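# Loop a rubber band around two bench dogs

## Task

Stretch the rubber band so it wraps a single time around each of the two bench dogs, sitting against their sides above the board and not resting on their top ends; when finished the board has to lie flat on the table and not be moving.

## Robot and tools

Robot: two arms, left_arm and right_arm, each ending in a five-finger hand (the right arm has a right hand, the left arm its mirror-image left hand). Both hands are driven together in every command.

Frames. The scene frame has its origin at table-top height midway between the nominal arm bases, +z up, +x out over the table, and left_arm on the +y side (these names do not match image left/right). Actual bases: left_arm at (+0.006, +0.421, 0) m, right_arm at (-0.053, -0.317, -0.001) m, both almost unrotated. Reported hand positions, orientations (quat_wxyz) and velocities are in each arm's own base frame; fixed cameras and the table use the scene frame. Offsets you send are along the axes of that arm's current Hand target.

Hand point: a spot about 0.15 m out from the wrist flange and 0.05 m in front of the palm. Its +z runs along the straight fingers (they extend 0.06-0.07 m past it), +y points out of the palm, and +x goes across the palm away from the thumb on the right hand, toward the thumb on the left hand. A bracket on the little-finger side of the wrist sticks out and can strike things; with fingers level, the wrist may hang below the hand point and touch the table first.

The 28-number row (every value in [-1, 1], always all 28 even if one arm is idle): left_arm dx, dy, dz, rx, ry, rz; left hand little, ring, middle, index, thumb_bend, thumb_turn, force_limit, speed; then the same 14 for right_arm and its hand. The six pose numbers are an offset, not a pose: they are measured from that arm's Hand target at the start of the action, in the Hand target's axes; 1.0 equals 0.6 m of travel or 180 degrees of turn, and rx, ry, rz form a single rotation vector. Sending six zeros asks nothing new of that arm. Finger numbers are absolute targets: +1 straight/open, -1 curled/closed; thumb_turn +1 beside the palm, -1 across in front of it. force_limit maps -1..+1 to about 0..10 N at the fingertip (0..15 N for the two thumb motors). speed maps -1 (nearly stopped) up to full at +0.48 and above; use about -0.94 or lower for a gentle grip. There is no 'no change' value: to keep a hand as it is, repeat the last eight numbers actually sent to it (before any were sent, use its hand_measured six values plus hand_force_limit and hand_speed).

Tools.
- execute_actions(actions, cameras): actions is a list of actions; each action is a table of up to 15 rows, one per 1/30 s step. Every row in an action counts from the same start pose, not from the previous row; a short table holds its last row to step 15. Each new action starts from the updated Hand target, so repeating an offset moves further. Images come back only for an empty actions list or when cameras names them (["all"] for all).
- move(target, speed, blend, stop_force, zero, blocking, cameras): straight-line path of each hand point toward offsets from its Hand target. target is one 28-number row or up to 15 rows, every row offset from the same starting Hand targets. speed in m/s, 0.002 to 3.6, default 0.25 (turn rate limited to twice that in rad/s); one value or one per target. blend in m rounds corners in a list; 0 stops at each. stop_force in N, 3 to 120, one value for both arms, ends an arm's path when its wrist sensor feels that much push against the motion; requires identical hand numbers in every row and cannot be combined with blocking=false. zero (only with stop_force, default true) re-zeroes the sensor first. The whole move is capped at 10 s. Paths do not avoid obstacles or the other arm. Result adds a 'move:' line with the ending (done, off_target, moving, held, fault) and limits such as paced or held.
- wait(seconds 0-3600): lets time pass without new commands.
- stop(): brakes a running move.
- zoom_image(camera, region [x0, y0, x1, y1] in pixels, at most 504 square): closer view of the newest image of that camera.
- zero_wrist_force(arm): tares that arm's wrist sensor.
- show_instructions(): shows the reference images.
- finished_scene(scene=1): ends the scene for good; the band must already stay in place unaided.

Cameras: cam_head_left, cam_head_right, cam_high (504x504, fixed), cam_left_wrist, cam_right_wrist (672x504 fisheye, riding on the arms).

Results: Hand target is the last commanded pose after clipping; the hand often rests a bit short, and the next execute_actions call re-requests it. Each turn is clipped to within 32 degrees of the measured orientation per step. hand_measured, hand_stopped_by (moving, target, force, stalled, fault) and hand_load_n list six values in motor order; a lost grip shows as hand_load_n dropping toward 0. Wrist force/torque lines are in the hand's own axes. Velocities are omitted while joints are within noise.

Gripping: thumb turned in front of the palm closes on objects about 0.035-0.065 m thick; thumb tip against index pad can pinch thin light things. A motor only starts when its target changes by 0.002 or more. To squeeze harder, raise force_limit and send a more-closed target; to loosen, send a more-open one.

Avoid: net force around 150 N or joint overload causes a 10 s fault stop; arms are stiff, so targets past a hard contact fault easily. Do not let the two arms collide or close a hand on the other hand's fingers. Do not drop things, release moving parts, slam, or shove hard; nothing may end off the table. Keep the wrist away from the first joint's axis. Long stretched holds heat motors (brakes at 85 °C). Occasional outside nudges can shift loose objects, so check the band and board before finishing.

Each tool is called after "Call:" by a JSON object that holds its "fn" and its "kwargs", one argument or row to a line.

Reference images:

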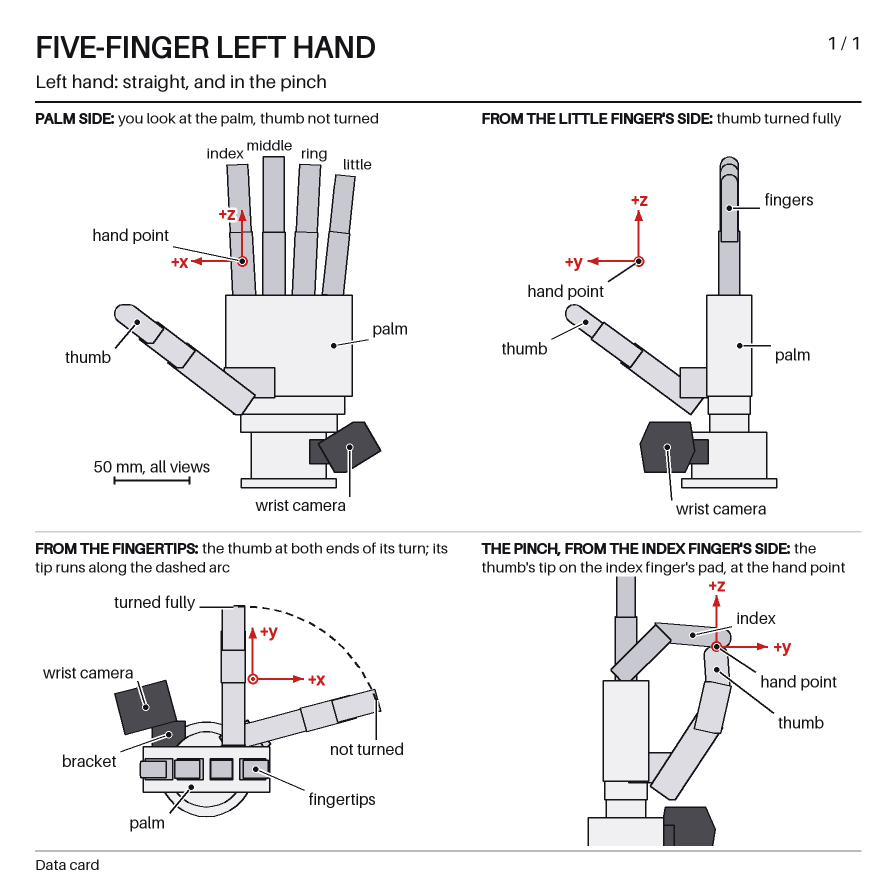

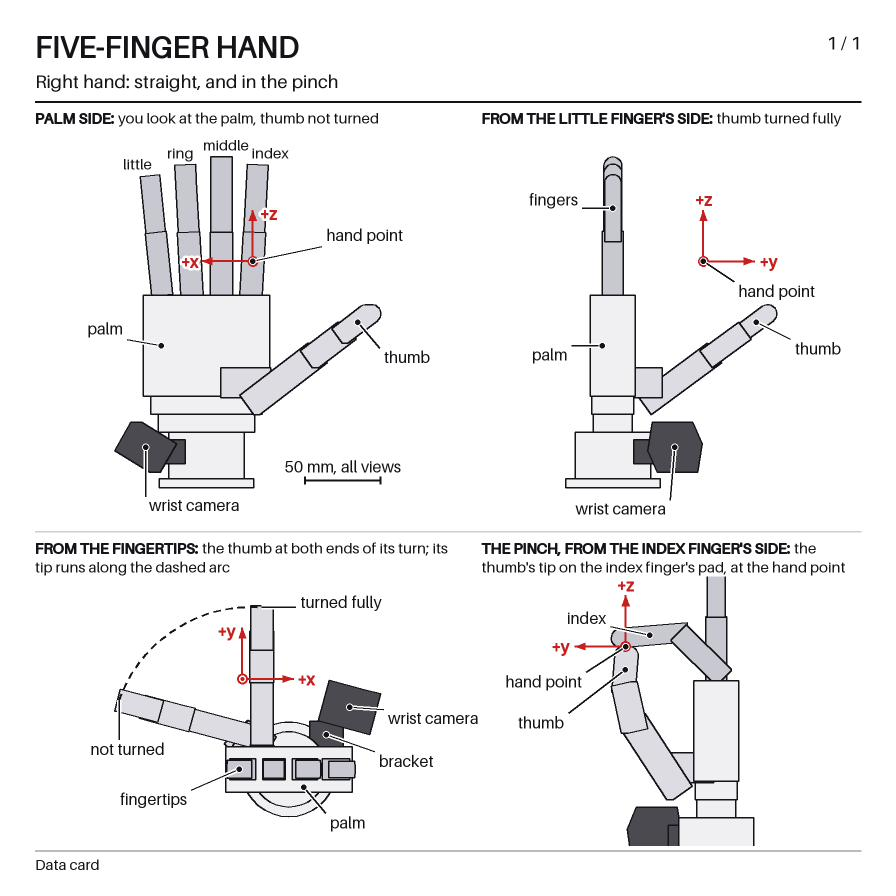

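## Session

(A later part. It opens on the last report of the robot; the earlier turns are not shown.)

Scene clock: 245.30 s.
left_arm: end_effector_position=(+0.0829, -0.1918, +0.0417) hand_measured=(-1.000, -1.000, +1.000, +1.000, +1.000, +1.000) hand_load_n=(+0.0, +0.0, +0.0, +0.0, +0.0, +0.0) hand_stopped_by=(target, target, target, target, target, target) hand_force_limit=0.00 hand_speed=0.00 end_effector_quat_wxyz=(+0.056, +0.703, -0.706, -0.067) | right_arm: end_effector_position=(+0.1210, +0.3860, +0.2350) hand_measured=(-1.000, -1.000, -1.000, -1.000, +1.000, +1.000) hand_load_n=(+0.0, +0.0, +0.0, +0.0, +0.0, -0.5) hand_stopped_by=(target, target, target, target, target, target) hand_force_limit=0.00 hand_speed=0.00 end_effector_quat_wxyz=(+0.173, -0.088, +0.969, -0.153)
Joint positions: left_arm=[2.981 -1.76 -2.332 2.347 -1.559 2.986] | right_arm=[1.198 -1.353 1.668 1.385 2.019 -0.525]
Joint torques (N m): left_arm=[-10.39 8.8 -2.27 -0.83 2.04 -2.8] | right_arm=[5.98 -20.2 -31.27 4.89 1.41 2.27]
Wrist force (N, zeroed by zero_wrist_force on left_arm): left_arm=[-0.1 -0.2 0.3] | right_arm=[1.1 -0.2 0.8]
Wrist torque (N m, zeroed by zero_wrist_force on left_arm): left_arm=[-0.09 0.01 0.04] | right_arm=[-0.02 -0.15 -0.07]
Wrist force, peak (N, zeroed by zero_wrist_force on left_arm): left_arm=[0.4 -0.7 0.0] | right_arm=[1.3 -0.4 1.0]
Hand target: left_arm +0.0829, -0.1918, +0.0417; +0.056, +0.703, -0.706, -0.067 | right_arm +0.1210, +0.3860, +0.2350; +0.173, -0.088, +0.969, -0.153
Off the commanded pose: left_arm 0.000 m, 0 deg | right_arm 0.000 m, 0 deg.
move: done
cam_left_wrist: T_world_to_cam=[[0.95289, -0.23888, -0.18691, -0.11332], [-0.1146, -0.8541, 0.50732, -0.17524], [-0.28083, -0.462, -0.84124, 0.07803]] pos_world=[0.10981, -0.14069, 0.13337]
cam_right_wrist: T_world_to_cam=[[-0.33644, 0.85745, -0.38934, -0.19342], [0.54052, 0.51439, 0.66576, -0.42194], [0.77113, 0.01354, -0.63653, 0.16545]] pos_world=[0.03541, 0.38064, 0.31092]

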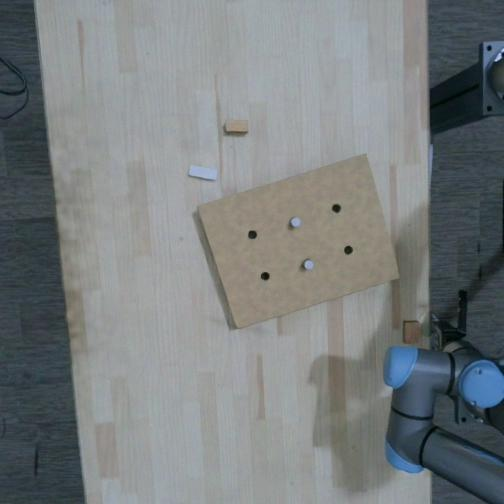

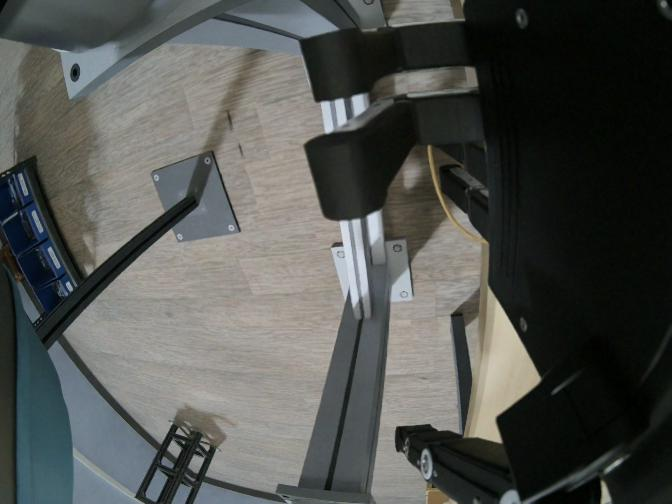

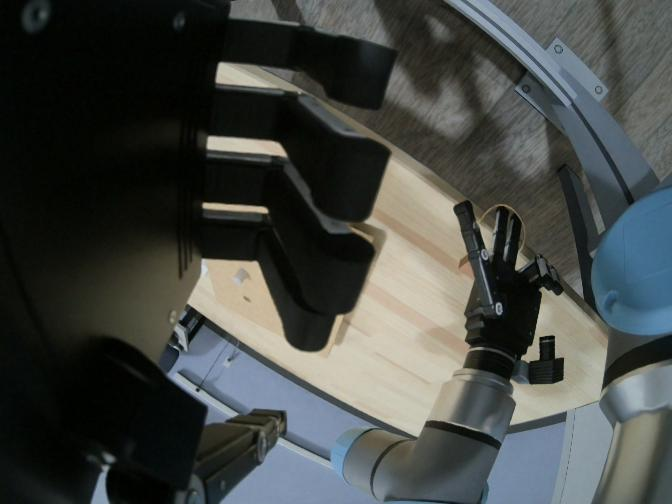

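Call:
{"fn": "move", "kwargs": {
  "target": [0,0,0.03,0,0,0,-1,-1,1,1,1,1,0,0,0,0,0,0,0,0,-1,-1,-1,-1,1,1,0,0],
  "speed": 0.03,
  "stop_force": 4,
  "cameras": ["cam_high","cam_left_wrist","cam_right_wrist"]
}}

Call:
{"fn": "zoom_image", "kwargs": {
  "camera": "cam_high",
  "region": [404, 270, 504, 370]
}}

Call:
{"fn": "zoom_image", "kwargs": {
  "camera": "cam_left_wrist",
  "region": [380, 100, 540, 240]
}}

Call:
{"fn": "zoom_image", "kwargs": {
  "camera": "cam_right_wrist",
  "region": [440, 180, 560, 290]
}}

Scene clock: 248.30 s.
left_arm: end_effector_position=(+0.0798, -0.1915, +0.0240) hand_measured=(-1.000, -1.000, +1.000, +1.000, +1.000, +1.000) hand_load_n=(+0.0, +0.0, +0.0, +0.0, +0.0, +0.0) hand_stopped_by=(target, target, target, target, target, target) hand_force_limit=0.00 hand_speed=0.00 end_effector_quat_wxyz=(+0.056, +0.703, -0.706, -0.067) | right_arm: end_effector_position=(+0.1210, +0.3860, +0.2350) hand_measured=(-1.000, -1.000, -1.000, -1.000, +1.000, +1.000) hand_load_n=(+0.0, +0.0, +0.0, +0.0, +0.0, +0.0) hand_stopped_by=(target, target, target, target, target, target) hand_force_limit=0.00 hand_speed=0.00 end_effector_quat_wxyz=(+0.173, -0.088, +0.969, -0.153)
Joint positions: left_arm=[2.98 -1.802 -2.353 2.411 -1.559 2.985] | right_arm=[1.198 -1.353 1.668 1.385 2.019 -0.525]
Joint torques (N m): left_arm=[-10.41 10.13 -5 -1.14 2.14 -2.49] | right_arm=[5.38 -20.35 -30.61 4.91 1.36 2.09]
Wrist force (N, zeroed by zero_wrist_force on left_arm): left_arm=[0.1 -0.2 0.5] | right_arm=[1.1 -0.1 1.0]
Wrist torque (N m, zeroed by zero_wrist_force on left_arm): left_arm=[-0.11 -0.01 0.05] | right_arm=[-0.02 -0.15 -0.08]
Wrist force, peak (N, zeroed by zero_wrist_force on left_arm): left_arm=[0.0 -0.3 0.7] | right_arm=[1.4 -0.4 0.9]
Hand target: left_arm +0.0798, -0.1915, +0.0240; +0.056, +0.703, -0.706, -0.067 | right_arm +0.1210, +0.3860, +0.2350; +0.173, -0.088, +0.969, -0.153
Off the commanded pose: left_arm 0.000 m, 0 deg | right_arm 0.000 m, 0 deg.
move: done
cam_left_wrist: T_world_to_cam=[[0.95289, -0.23888, -0.18691, -0.11364], [-0.1146, -0.8541, 0.50732, -0.16639], [-0.28083, -0.462, -0.84124, 0.06228]] pos_world=[0.10671, -0.14049, 0.11557]
cam_right_wrist: T_world_to_cam=[[-0.33644, 0.85745, -0.38934, -0.19342], [0.54052, 0.51439, 0.66576, -0.42194], [0.77113, 0.01354, -0.63653, 0.16545]] pos_world=[0.03541, 0.38064, 0.31092]

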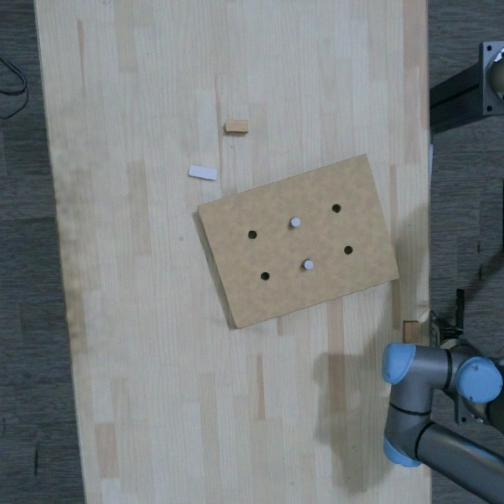

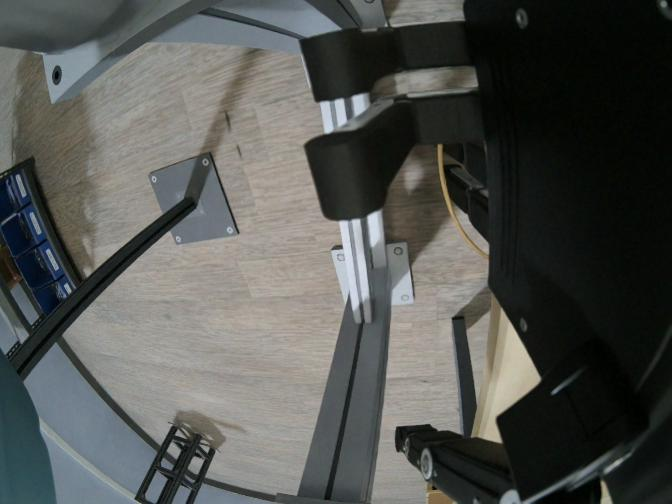

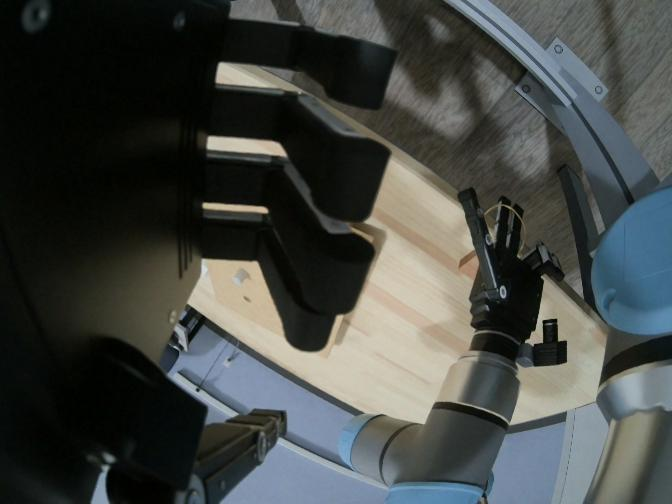

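Scaled by 5.040 from the camera's image (finer frame: 720x720).

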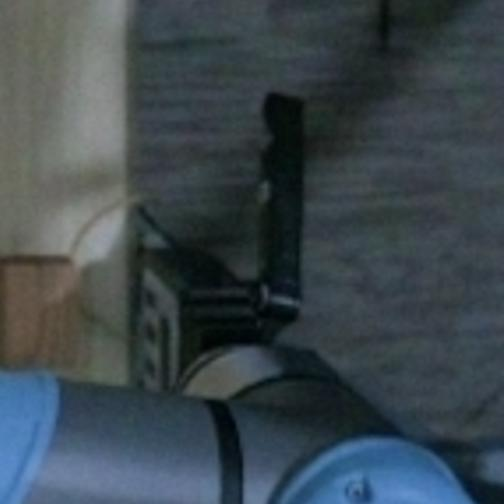

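Scaled by 3.150 from the camera's image (finer frame: 960x720).

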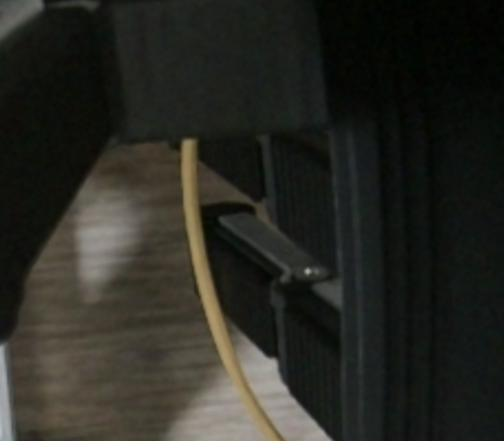

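Scaled by 4.200 from the camera's image (finer frame: 960x720).

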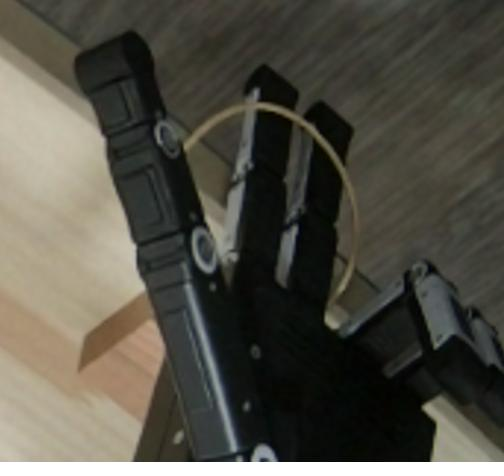

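Call:
{"fn": "move", "kwargs": {
  "target": [0,0,0,0,0,0,-1,-1,0.1,0.1,1,1,-0.4,-0.5,0,0,0,0,0,0,-1,-1,-1,-1,1,1,0,0],
  "speed": 0.03,
  "cameras": ["cam_high","cam_left_wrist","cam_right_wrist"]
}}

Call:
{"fn": "zoom_image", "kwargs": {
  "camera": "cam_left_wrist",
  "region": [360, 60, 540, 240]
}}

Call:
{"fn": "zoom_image", "kwargs": {
  "camera": "cam_right_wrist",
  "region": [440, 180, 560, 290]
}}

Scene clock: 251.43 s.
left_arm: end_effector_position=(+0.0798, -0.1915, +0.0240) hand_measured=(-1.000, -1.000, +0.100, +0.100, +1.000, +1.000) hand_load_n=(+0.5, +0.0, +0.0, +0.0, +0.0, +0.0) hand_stopped_by=(target, target, target, target, target, target) hand_force_limit=-0.40 hand_speed=-0.50 end_effector_quat_wxyz=(+0.056, +0.703, -0.706, -0.067) | right_arm: end_effector_position=(+0.1210, +0.3860, +0.2350) hand_measured=(-1.000, -1.000, -1.000, -1.000, +1.000, +1.000) hand_load_n=(+0.0, +0.0, +0.0, +0.5, +0.0, +0.0) hand_stopped_by=(target, target, target, target, target, target) hand_force_limit=0.00 hand_speed=0.00 end_effector_quat_wxyz=(+0.173, -0.088, +0.969, -0.153)
Joint positions: left_arm=[2.98 -1.802 -2.353 2.411 -1.559 2.985] | right_arm=[1.198 -1.353 1.668 1.385 2.019 -0.525]
Joint torques (N m): left_arm=[-9.4 9.91 -2.74 -1.56 1.96 -2.52] | right_arm=[5.26 -20.85 -30.03 4.93 1.41 2.01]
Wrist force (N, zeroed by zero_wrist_force on left_arm): left_arm=[0.0 -0.3 0.2] | right_arm=[1.1 -0.4 0.7]
Wrist torque (N m, zeroed by zero_wrist_force on left_arm): left_arm=[-0.10 0.00 0.05] | right_arm=[-0.05 -0.16 -0.08]
Wrist force, peak (N, zeroed by zero_wrist_force on left_arm): left_arm=[0.0 -0.6 0.5] | right_arm=[1.3 -0.3 1.1]
Hand target: left_arm +0.0798, -0.1915, +0.0240; +0.056, +0.703, -0.706, -0.067 | right_arm +0.1210, +0.3860, +0.2350; +0.173, -0.088, +0.969, -0.153
Off the commanded pose: left_arm 0.000 m, 0 deg | right_arm 0.000 m, 0 deg.
move: done
cam_left_wrist: T_world_to_cam=[[0.95289, -0.23888, -0.18691, -0.11364], [-0.1146, -0.8541, 0.50732, -0.16639], [-0.28083, -0.462, -0.84124, 0.06228]] pos_world=[0.10671, -0.14049, 0.11557]
cam_right_wrist: T_world_to_cam=[[-0.33644, 0.85745, -0.38934, -0.19342], [0.54052, 0.51439, 0.66576, -0.42194], [0.77113, 0.01354, -0.63653, 0.16545]] pos_world=[0.03541, 0.38064, 0.31092]

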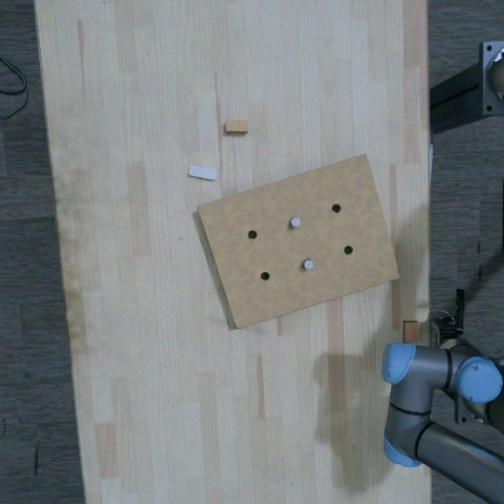

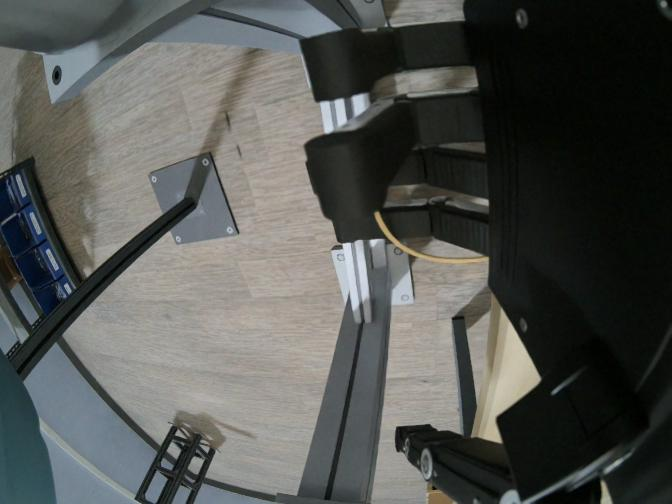

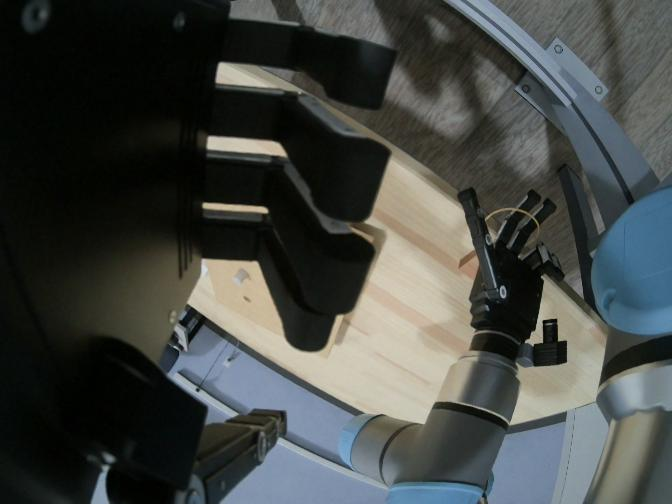

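Scaled by 2.800 from the camera's image (finer frame: 960x720).

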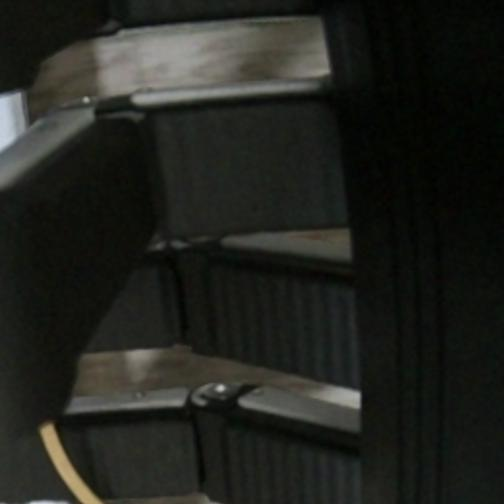

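Scaled by 4.200 from the camera's image (finer frame: 960x720).

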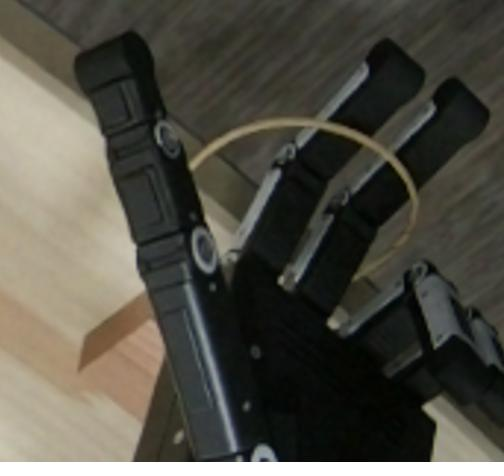

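Call:
{"fn": "move", "kwargs": {
  "target": [0,0,0,0,0,0,-1,-1,-0.35,-0.35,1,1,-0.4,-0.5,0,0,0,0,0,0,-1,-1,-1,-1,1,1,0,0],
  "speed": 0.03,
  "cameras": ["cam_left_wrist","cam_right_wrist"]
}}

Call:
{"fn": "zoom_image", "kwargs": {
  "camera": "cam_left_wrist",
  "region": [320, 60, 540, 280]
}}

Call:
{"fn": "zoom_image", "kwargs": {
  "camera": "cam_right_wrist",
  "region": [440, 170, 580, 300]
}}

Scene clock: 253.03 s.
left_arm: end_effector_position=(+0.0798, -0.1915, +0.0240) hand_measured=(-1.000, -1.000, -0.350, -0.350, +1.000, +1.000) hand_load_n=(+0.0, +0.0, +0.0, +0.0, +0.0, +0.0) hand_stopped_by=(target, target, target, target, target, target) hand_force_limit=-0.40 hand_speed=-0.50 end_effector_quat_wxyz=(+0.056, +0.703, -0.706, -0.067) | right_arm: end_effector_position=(+0.1210, +0.3860, +0.2350) hand_measured=(-1.000, -1.000, -1.000, -1.000, +1.000, +1.000) hand_load_n=(+0.0, +0.0, +0.0, +0.0, +0.0, +0.0) hand_stopped_by=(target, target, target, target, target, target) hand_force_limit=0.00 hand_speed=0.00 end_effector_quat_wxyz=(+0.173, -0.088, +0.969, -0.153)
Joint positions: left_arm=[2.98 -1.802 -2.353 2.411 -1.559 2.985] | right_arm=[1.198 -1.353 1.668 1.385 2.019 -0.525]
Joint torques (N m): left_arm=[-11.35 10.04 -3.23 -2.27 2.05 -2.57] | right_arm=[3.76 -20.59 -31.33 4.93 1.38 2.25]
Wrist force (N, zeroed by zero_wrist_force on left_arm): left_arm=[0.1 -0.2 0.3] | right_arm=[0.9 -0.1 0.6]
Wrist torque (N m, zeroed by zero_wrist_force on left_arm): left_arm=[-0.09 -0.02 0.06] | right_arm=[0.00 -0.11 -0.09]
Wrist force, peak (N, zeroed by zero_wrist_force on left_arm): left_arm=[-0.2 -0.3 0.7] | right_arm=[1.3 -0.1 0.9]
Hand target: left_arm +0.0798, -0.1915, +0.0240; +0.056, +0.703, -0.706, -0.067 | right_arm +0.1210, +0.3860, +0.2350; +0.173, -0.088, +0.969, -0.153
Off the commanded pose: left_arm 0.000 m, 0 deg | right_arm 0.000 m, 0 deg.
move: done
cam_left_wrist: T_world_to_cam=[[0.95289, -0.23888, -0.18691, -0.11364], [-0.1146, -0.8541, 0.50732, -0.16639], [-0.28083, -0.462, -0.84124, 0.06228]] pos_world=[0.10671, -0.14049, 0.11557]
cam_right_wrist: T_world_to_cam=[[-0.33644, 0.85745, -0.38934, -0.19342], [0.54052, 0.51439, 0.66576, -0.42194], [0.77113, 0.01354, -0.63653, 0.16545]] pos_world=[0.03541, 0.38064, 0.31092]

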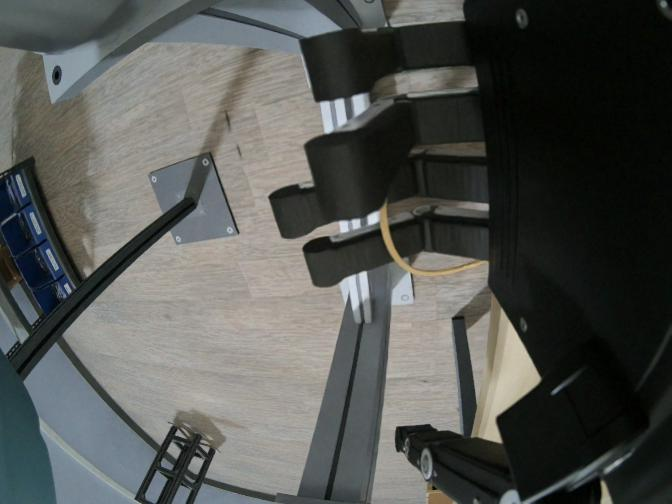

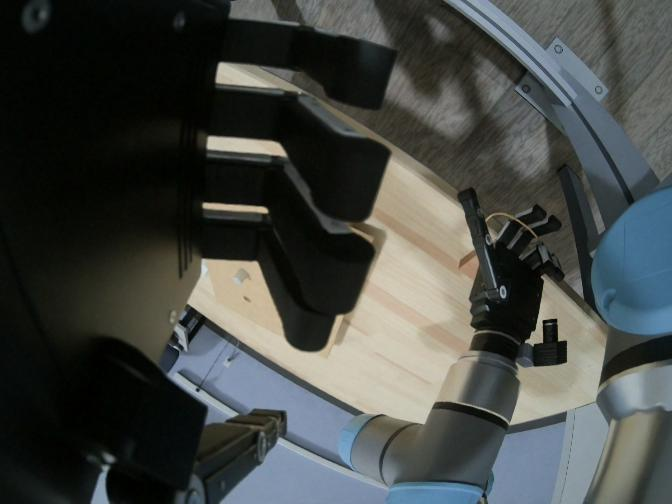

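Scaled by 2.291 from the camera's image (finer frame: 960x720).

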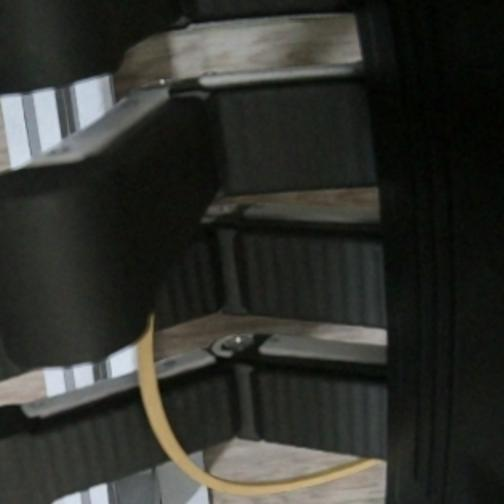

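Scaled by 3.600 from the camera's image (finer frame: 960x720).

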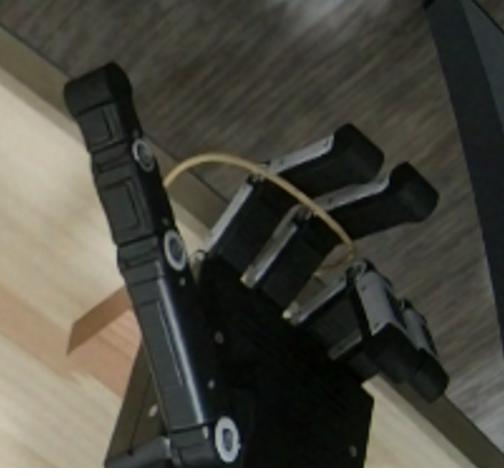

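Call:
{"fn": "move", "kwargs": {
  "target": [-0.001,0.0115,-0.0657,0,0,0,-1,-1,-0.35,-0.35,1,1,-0.4,-0.5,0,0,0,0,0,0,-1,-1,-1,-1,1,1,0,0],
  "speed": 0.04,
  "cameras": ["cam_high","cam_left_wrist","cam_right_wrist"]
}}

Call:
{"fn": "zoom_image", "kwargs": {
  "camera": "cam_left_wrist",
  "region": [320, 60, 540, 280]
}}

Call:
{"fn": "zoom_image", "kwargs": {
  "camera": "cam_right_wrist",
  "region": [440, 170, 580, 300]
}}

Scene clock: 255.13 s.
left_arm: end_effector_position=(+0.0798, -0.1915, +0.0640) hand_measured=(-1.000, -1.000, -0.350, -0.350, +1.000, +1.000) hand_load_n=(+0.0, +0.0, +0.5, +0.0, +0.0, +0.0) hand_stopped_by=(target, target, target, target, target, target) hand_force_limit=-0.40 hand_speed=-0.50 end_effector_quat_wxyz=(+0.056, +0.703, -0.706, -0.067) | right_arm: end_effector_position=(+0.1210, +0.3860, +0.2350) hand_measured=(-1.000, -1.000, -1.000, -1.000, +1.000, +1.000) hand_load_n=(+0.0, +0.0, +0.5, +0.0, -0.5, -0.5) hand_stopped_by=(target, target, target, target, target, target) hand_force_limit=0.00 hand_speed=0.00 end_effector_quat_wxyz=(+0.173, -0.088, +0.969, -0.153)
Joint positions: left_arm=[2.98 -1.697 -2.319 2.271 -1.559 2.985] | right_arm=[1.198 -1.353 1.668 1.385 2.019 -0.525]
Joint torques (N m): left_arm=[4.54 25.99 18.6 -4.38 1.27 0.34] | right_arm=[4.73 -20.17 -31.25 4.86 1.29 2.04]
Wrist force (N, zeroed by zero_wrist_force on left_arm): left_arm=[0.0 -0.4 0.1] | right_arm=[1.1 -0.5 0.6]
Wrist torque (N m, zeroed by zero_wrist_force on left_arm): left_arm=[-0.12 -0.01 0.03] | right_arm=[-0.07 -0.14 -0.09]
Wrist force, peak (N, zeroed by zero_wrist_force on left_arm): left_arm=[-0.2 -0.3 0.7] | right_arm=[1.4 -0.3 0.8]
Hand target: left_arm +0.0798, -0.1915, +0.0640; +0.056, +0.703, -0.706, -0.067 | right_arm +0.1210, +0.3860, +0.2350; +0.173, -0.088, +0.969, -0.153
Off the commanded pose: left_arm 0.000 m, 0 deg | right_arm 0.000 m, 0 deg.
move: done
cam_left_wrist: T_world_to_cam=[[0.95289, -0.23888, -0.18691, -0.10617], [-0.1146, -0.8541, 0.50732, -0.18669], [-0.28083, -0.462, -0.84124, 0.09593]] pos_world=[0.10671, -0.14049, 0.15557]
cam_right_wrist: T_world_to_cam=[[-0.33644, 0.85745, -0.38934, -0.19342], [0.54052, 0.51439, 0.66576, -0.42194], [0.77113, 0.01354, -0.63653, 0.16545]] pos_world=[0.03541, 0.38064, 0.31092]

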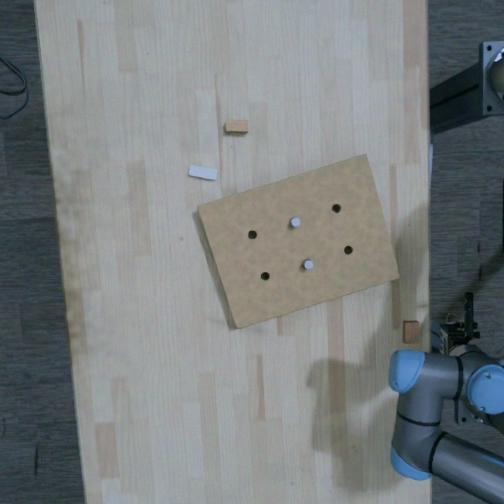

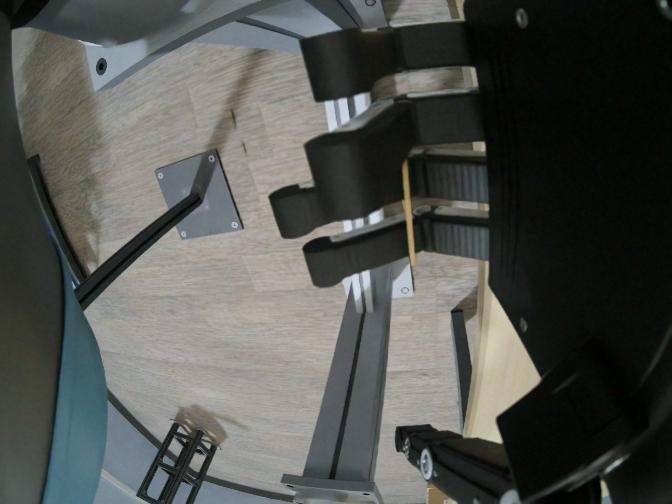

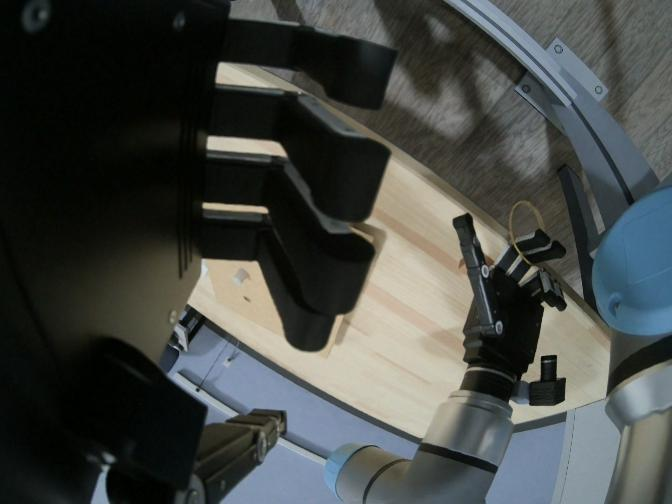

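Scaled by 2.291 from the camera's image (finer frame: 960x720).

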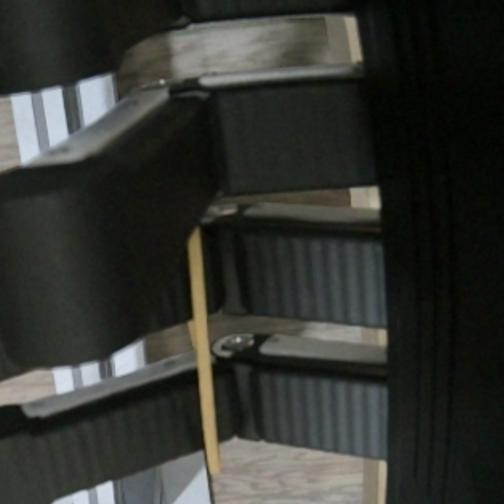

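Scaled by 3.600 from the camera's image (finer frame: 960x720).

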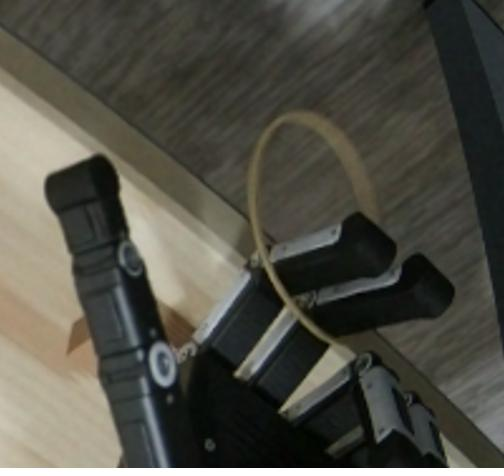

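Call:
{"fn": "move", "kwargs": {
  "target": [-0.0025,0.0288,-0.164,0,0,0,-1,-1,-0.35,-0.35,1,1,-0.4,-0.5,0,0,0,0,0,0,-1,-1,-1,-1,1,1,0,0],
  "speed": 0.08,
  "cameras": ["cam_high","cam_left_wrist","cam_right_wrist"]
}}

Call:
{"fn": "zoom_image", "kwargs": {
  "camera": "cam_left_wrist",
  "region": [320, 60, 540, 280]
}}

Call:
{"fn": "zoom_image", "kwargs": {
  "camera": "cam_right_wrist",
  "region": [420, 180, 600, 340]
}}

Scene clock: 257.53 s.
left_arm: end_effector_position=(+0.0798, -0.1916, +0.1639) hand_measured=(-1.000, -1.000, -0.350, -0.350, +1.000, +1.000) hand_load_n=(+0.0, +0.0, +0.0, +0.0, +0.0, +0.0) hand_stopped_by=(target, target, target, target, target, target) hand_force_limit=-0.40 hand_speed=-0.50 end_effector_quat_wxyz=(+0.056, +0.703, -0.706, -0.067) | right_arm: end_effector_position=(+0.1210, +0.3860, +0.2350) hand_measured=(-1.000, -1.000, -1.000, -1.000, +1.000, +1.000) hand_load_n=(+0.0, +0.0, +0.0, +0.0, +0.0, +0.0) hand_stopped_by=(target, target, target, target, target, target) hand_force_limit=0.00 hand_speed=0.00 end_effector_quat_wxyz=(+0.173, -0.088, +0.969, -0.153)
Joint positions: left_arm=[2.98 -1.499 -2.187 1.942 -1.559 2.985] | right_arm=[1.198 -1.353 1.668 1.385 2.019 -0.525]
Joint torques (N m): left_arm=[7.64 22.72 23.62 -4.32 -1.22 2.67] | right_arm=[5.32 -21.12 -29.98 4.93 1.28 2.17]
Wrist force (N, zeroed by zero_wrist_force on left_arm): left_arm=[0.1 -0.2 0.2] | right_arm=[1.1 -0.4 0.8]
Wrist torque (N m, zeroed by zero_wrist_force on left_arm): left_arm=[-0.09 -0.05 0.03] | right_arm=[-0.05 -0.15 -0.08]
Wrist force, peak (N, zeroed by zero_wrist_force on left_arm): left_arm=[0.0 -0.3 0.8] | right_arm=[1.3 -0.5 1.0]
Hand target: left_arm +0.0798, -0.1915, +0.1639; +0.056, +0.703, -0.706, -0.067 | right_arm +0.1210, +0.3860, +0.2350; +0.173, -0.088, +0.969, -0.153
Off the commanded pose: left_arm 0.000 m, 0 deg | right_arm 0.000 m, 0 deg.
move: done
cam_left_wrist: T_world_to_cam=[[0.95288, -0.2389, -0.18692, -0.0875], [-0.1146, -0.85408, 0.50737, -0.23738], [-0.28086, -0.46204, -0.84121, 0.17996]] pos_world=[0.10671, -0.14049, 0.25547]
cam_right_wrist: T_world_to_cam=[[-0.33644, 0.85745, -0.38934, -0.19342], [0.54052, 0.51439, 0.66576, -0.42194], [0.77113, 0.01354, -0.63653, 0.16545]] pos_world=[0.03541, 0.38064, 0.31092]

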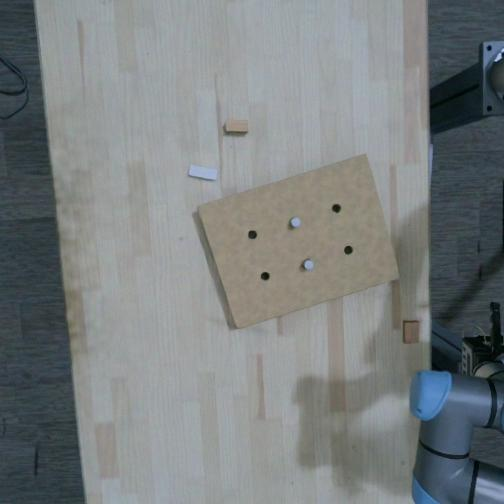

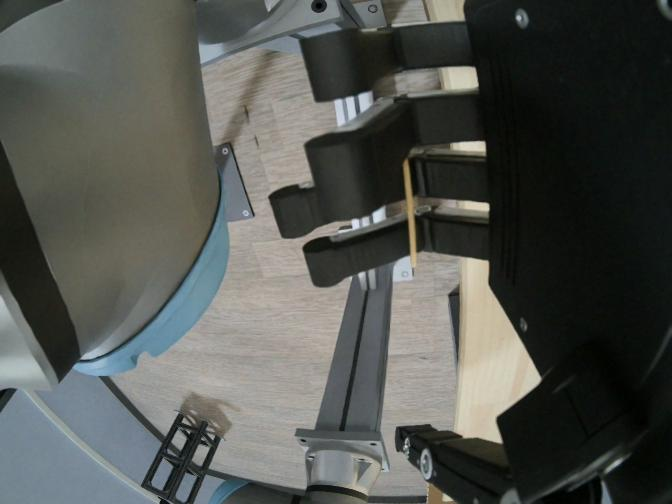

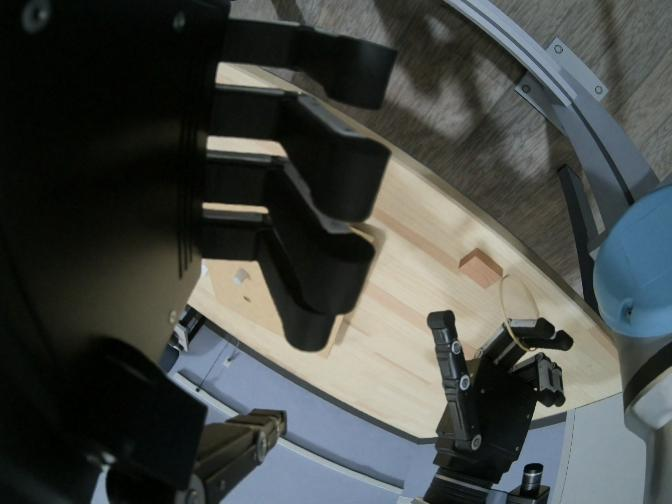

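Scaled by 2.291 from the camera's image (finer frame: 960x720).

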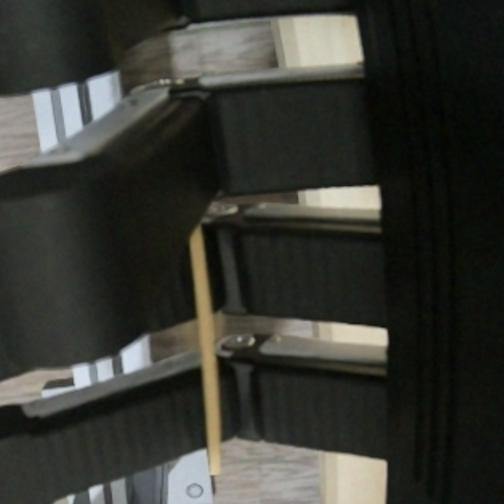

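Scaled by 2.800 from the camera's image (finer frame: 960x720).

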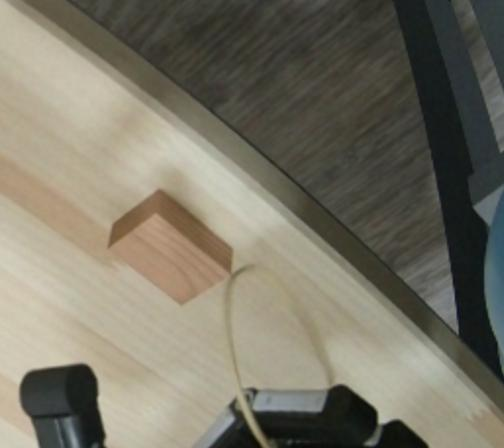

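Call:
{"fn": "move", "kwargs": {
  "target": [0,0,0,0,0,0,-1,-1,-0.35,-0.35,1,1,-0.4,-0.5,-0.3295,-0.3273,0.3080,-0.02398,-0.02543,-0.06949,-1,-1,-1,-1,1,1,0,0],
  "speed": 0.2,
  "cameras": ["cam_high","cam_left_wrist","cam_right_wrist"]
}}

Scene clock: 267.33 s.
left_arm: end_effector_position=(+0.0798, -0.1915, +0.1639) hand_measured=(-1.000, -1.000, -0.350, -0.350, +1.000, +1.000) hand_load_n=(+0.0, +0.0, +0.0, +0.0, +0.0, +0.0) hand_stopped_by=(target, target, target, target, target, target) hand_force_limit=-0.40 hand_speed=-0.50 end_effector_quat_wxyz=(+0.056, +0.703, -0.706, -0.067) | right_arm: end_effector_position=(+0.3938, +0.1969, +0.1948) hand_measured=(-1.000, -1.000, -1.000, -1.000, +1.000, +1.000) hand_load_n=(+0.0, +0.0, +0.0, +0.0, +0.0, +0.0) hand_stopped_by=(target, target, target, target, target, target) hand_force_limit=0.00 hand_speed=0.00 end_effector_quat_wxyz=(+0.190, -0.205, +0.951, -0.131)
Joint positions: left_arm=[2.98 -1.499 -2.187 1.941 -1.559 2.985] | right_arm=[0.134 -1.518 1.825 0.854 1.797 -1.909]
Joint torques (N m): left_arm=[7.28 23.16 25.11 -4.42 -1.49 2.83] | right_arm=[-7.38 -12.02 -32.58 -0.91 -1.43 -2.51]
Wrist force (N, zeroed by zero_wrist_force on left_arm): left_arm=[-0.2 -0.2 0.2] | right_arm=[1.3 -0.3 0.9]
Wrist torque (N m, zeroed by zero_wrist_force on left_arm): left_arm=[-0.09 -0.01 0.01] | right_arm=[-0.06 -0.20 0.10]
Wrist force, peak (N, zeroed by zero_wrist_force on left_arm): left_arm=[0.1 -0.4 0.5] | right_arm=[0.8 -1.6 1.6]
Hand target: left_arm +0.0798, -0.1915, +0.1639; +0.056, +0.703, -0.706, -0.067 | right_arm +0.3938, +0.1969, +0.1948; +0.190, -0.205, +0.951, -0.131
Off the commanded pose: left_arm 0.000 m, 0 deg | right_arm 0.000 m, 0 deg.
move: done
cam_left_wrist: T_world_to_cam=[[0.95289, -0.23888, -0.18691, -0.08748], [-0.1146, -0.8541, 0.50732, -0.23742], [-0.28083, -0.462, -0.84124, 0.18005]] pos_world=[0.10671, -0.14049, 0.25557]
cam_right_wrist: T_world_to_cam=[[-0.53381, 0.75068, -0.38927, 0.14361], [0.39999, 0.62974, 0.66591, -0.41274], [0.74502, 0.19977, -0.63642, -0.09433]] pos_world=[0.31202, 0.17096, 0.27072]

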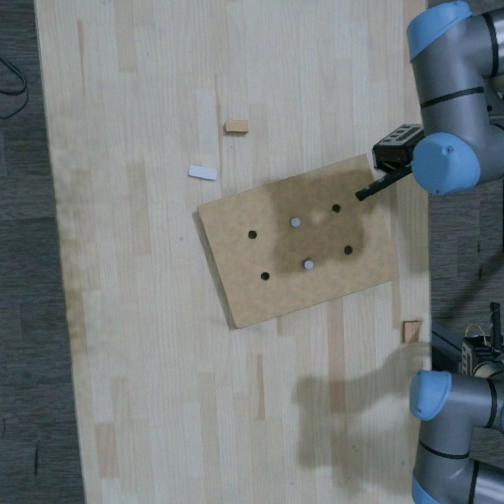

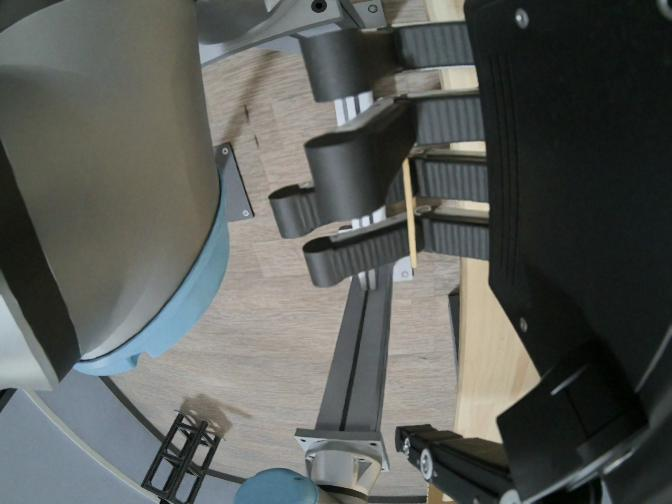

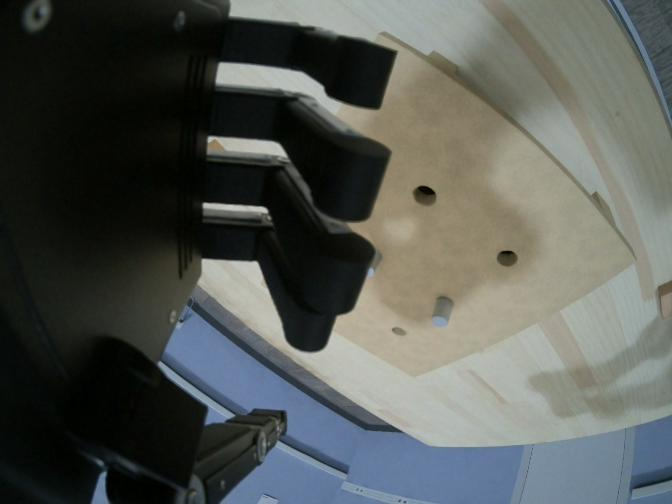

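Call:
{"fn": "move", "kwargs": {
  "target": [0,0,0,0,0,0,-1,-1,-0.35,-0.35,1,1,-0.4,-0.5,0,0,0,0.02055,0.0218,0.05956,-1,-1,-1,-1,1,1,0,0],
  "speed": 0.2,
  "cameras": ["cam_high","cam_right_wrist"]
}}

Call:
{"fn": "zoom_image", "kwargs": {
  "camera": "cam_right_wrist",
  "region": [380, 180, 560, 360]
}}

Call:
{"fn": "zoom_image", "kwargs": {
  "camera": "cam_high",
  "region": [260, 190, 360, 290]
}}

Scene clock: 269.27 s.
left_arm: end_effector_position=(+0.0798, -0.1915, +0.1639) hand_measured=(-1.000, -1.000, -0.350, -0.350, +1.000, +1.000) hand_load_n=(+0.0, +0.0, +0.5, +0.0, -0.5, +0.0) hand_stopped_by=(target, target, target, target, target, target) hand_force_limit=-0.40 hand_speed=-0.50 end_effector_quat_wxyz=(+0.056, +0.703, -0.706, -0.067) | right_arm: end_effector_position=(+0.3938, +0.1969, +0.1948) hand_measured=(-1.000, -1.000, -1.000, -1.000, +1.000, +1.000) hand_load_n=(+0.0, +0.0, +0.5, +0.0, +0.0, +0.0) hand_stopped_by=(target, target, target, target, target, target) hand_force_limit=0.00 hand_speed=0.00 end_effector_quat_wxyz=(+0.175, -0.105, +0.967, -0.150)
Joint positions: left_arm=[2.98 -1.499 -2.187 1.941 -1.559 2.985] | right_arm=[0.209 -1.479 1.802 0.914 1.901 -1.634]
Joint torques (N m): left_arm=[6.75 22.13 21.53 -4.52 -1.51 2.72] | right_arm=[8.26 -13.87 -32.34 3.97 1.92 2.5]
Wrist force (N, zeroed by zero_wrist_force on left_arm): left_arm=[0.1 0.0 0.0] | right_arm=[1.4 -0.3 0.9]
Wrist torque (N m, zeroed by zero_wrist_force on left_arm): left_arm=[-0.05 -0.05 0.03] | right_arm=[-0.06 -0.20 -0.04]
Wrist force, peak (N, zeroed by zero_wrist_force on left_arm): left_arm=[0.3 -0.4 0.5] | right_arm=[1.5 -0.3 1.1]
Hand target: left_arm +0.0798, -0.1915, +0.1639; +0.056, +0.703, -0.706, -0.067 | right_arm +0.3938, +0.1969, +0.1948; +0.175, -0.105, +0.967, -0.150
Off the commanded pose: left_arm 0.000 m, 0 deg | right_arm 0.000 m, 0 deg.
move: done
cam_right_wrist: T_world_to_cam=[[-0.36631, 0.84514, -0.3893, 0.05904], [0.52216, 0.533, 0.66578, -0.44181], [0.77018, 0.04061, -0.63654, -0.07292]] pos_world=[0.30848, 0.18854, 0.27072]

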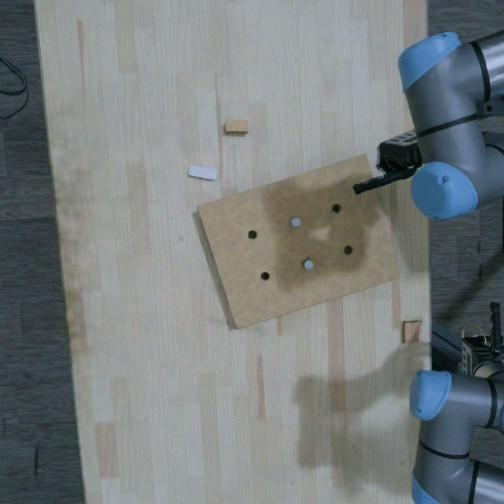

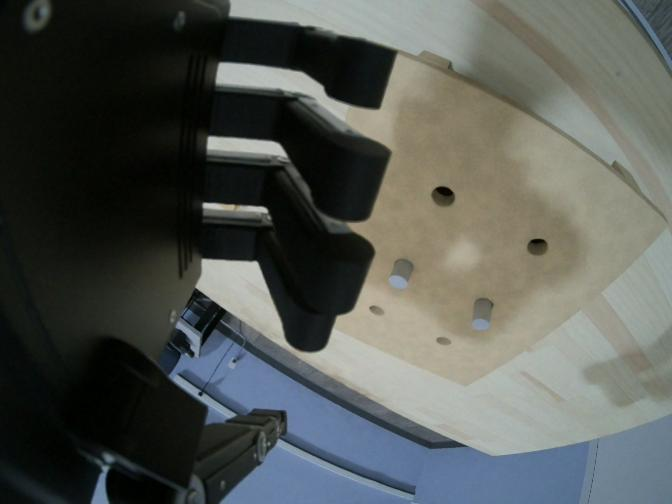

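Scaled by 2.800 from the camera's image (finer frame: 960x720).

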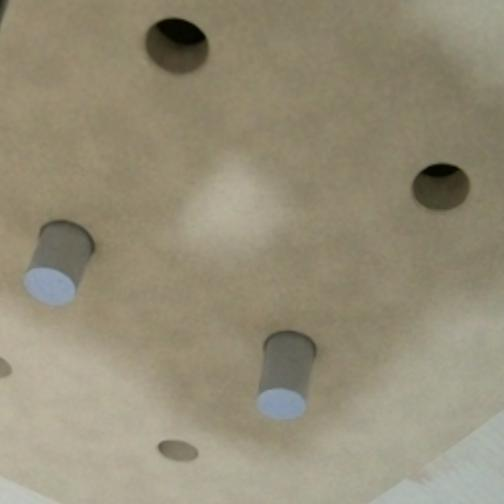

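Scaled by 5.040 from the camera's image (finer frame: 720x720).

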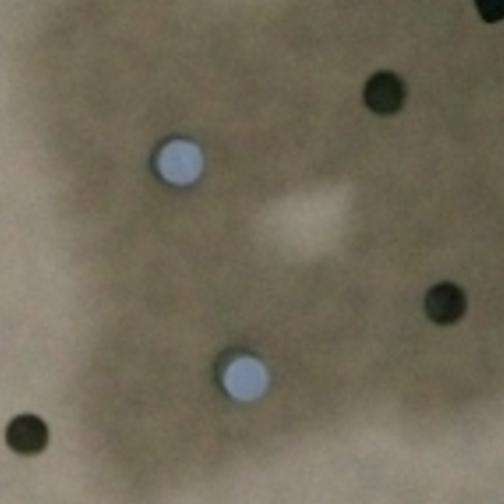

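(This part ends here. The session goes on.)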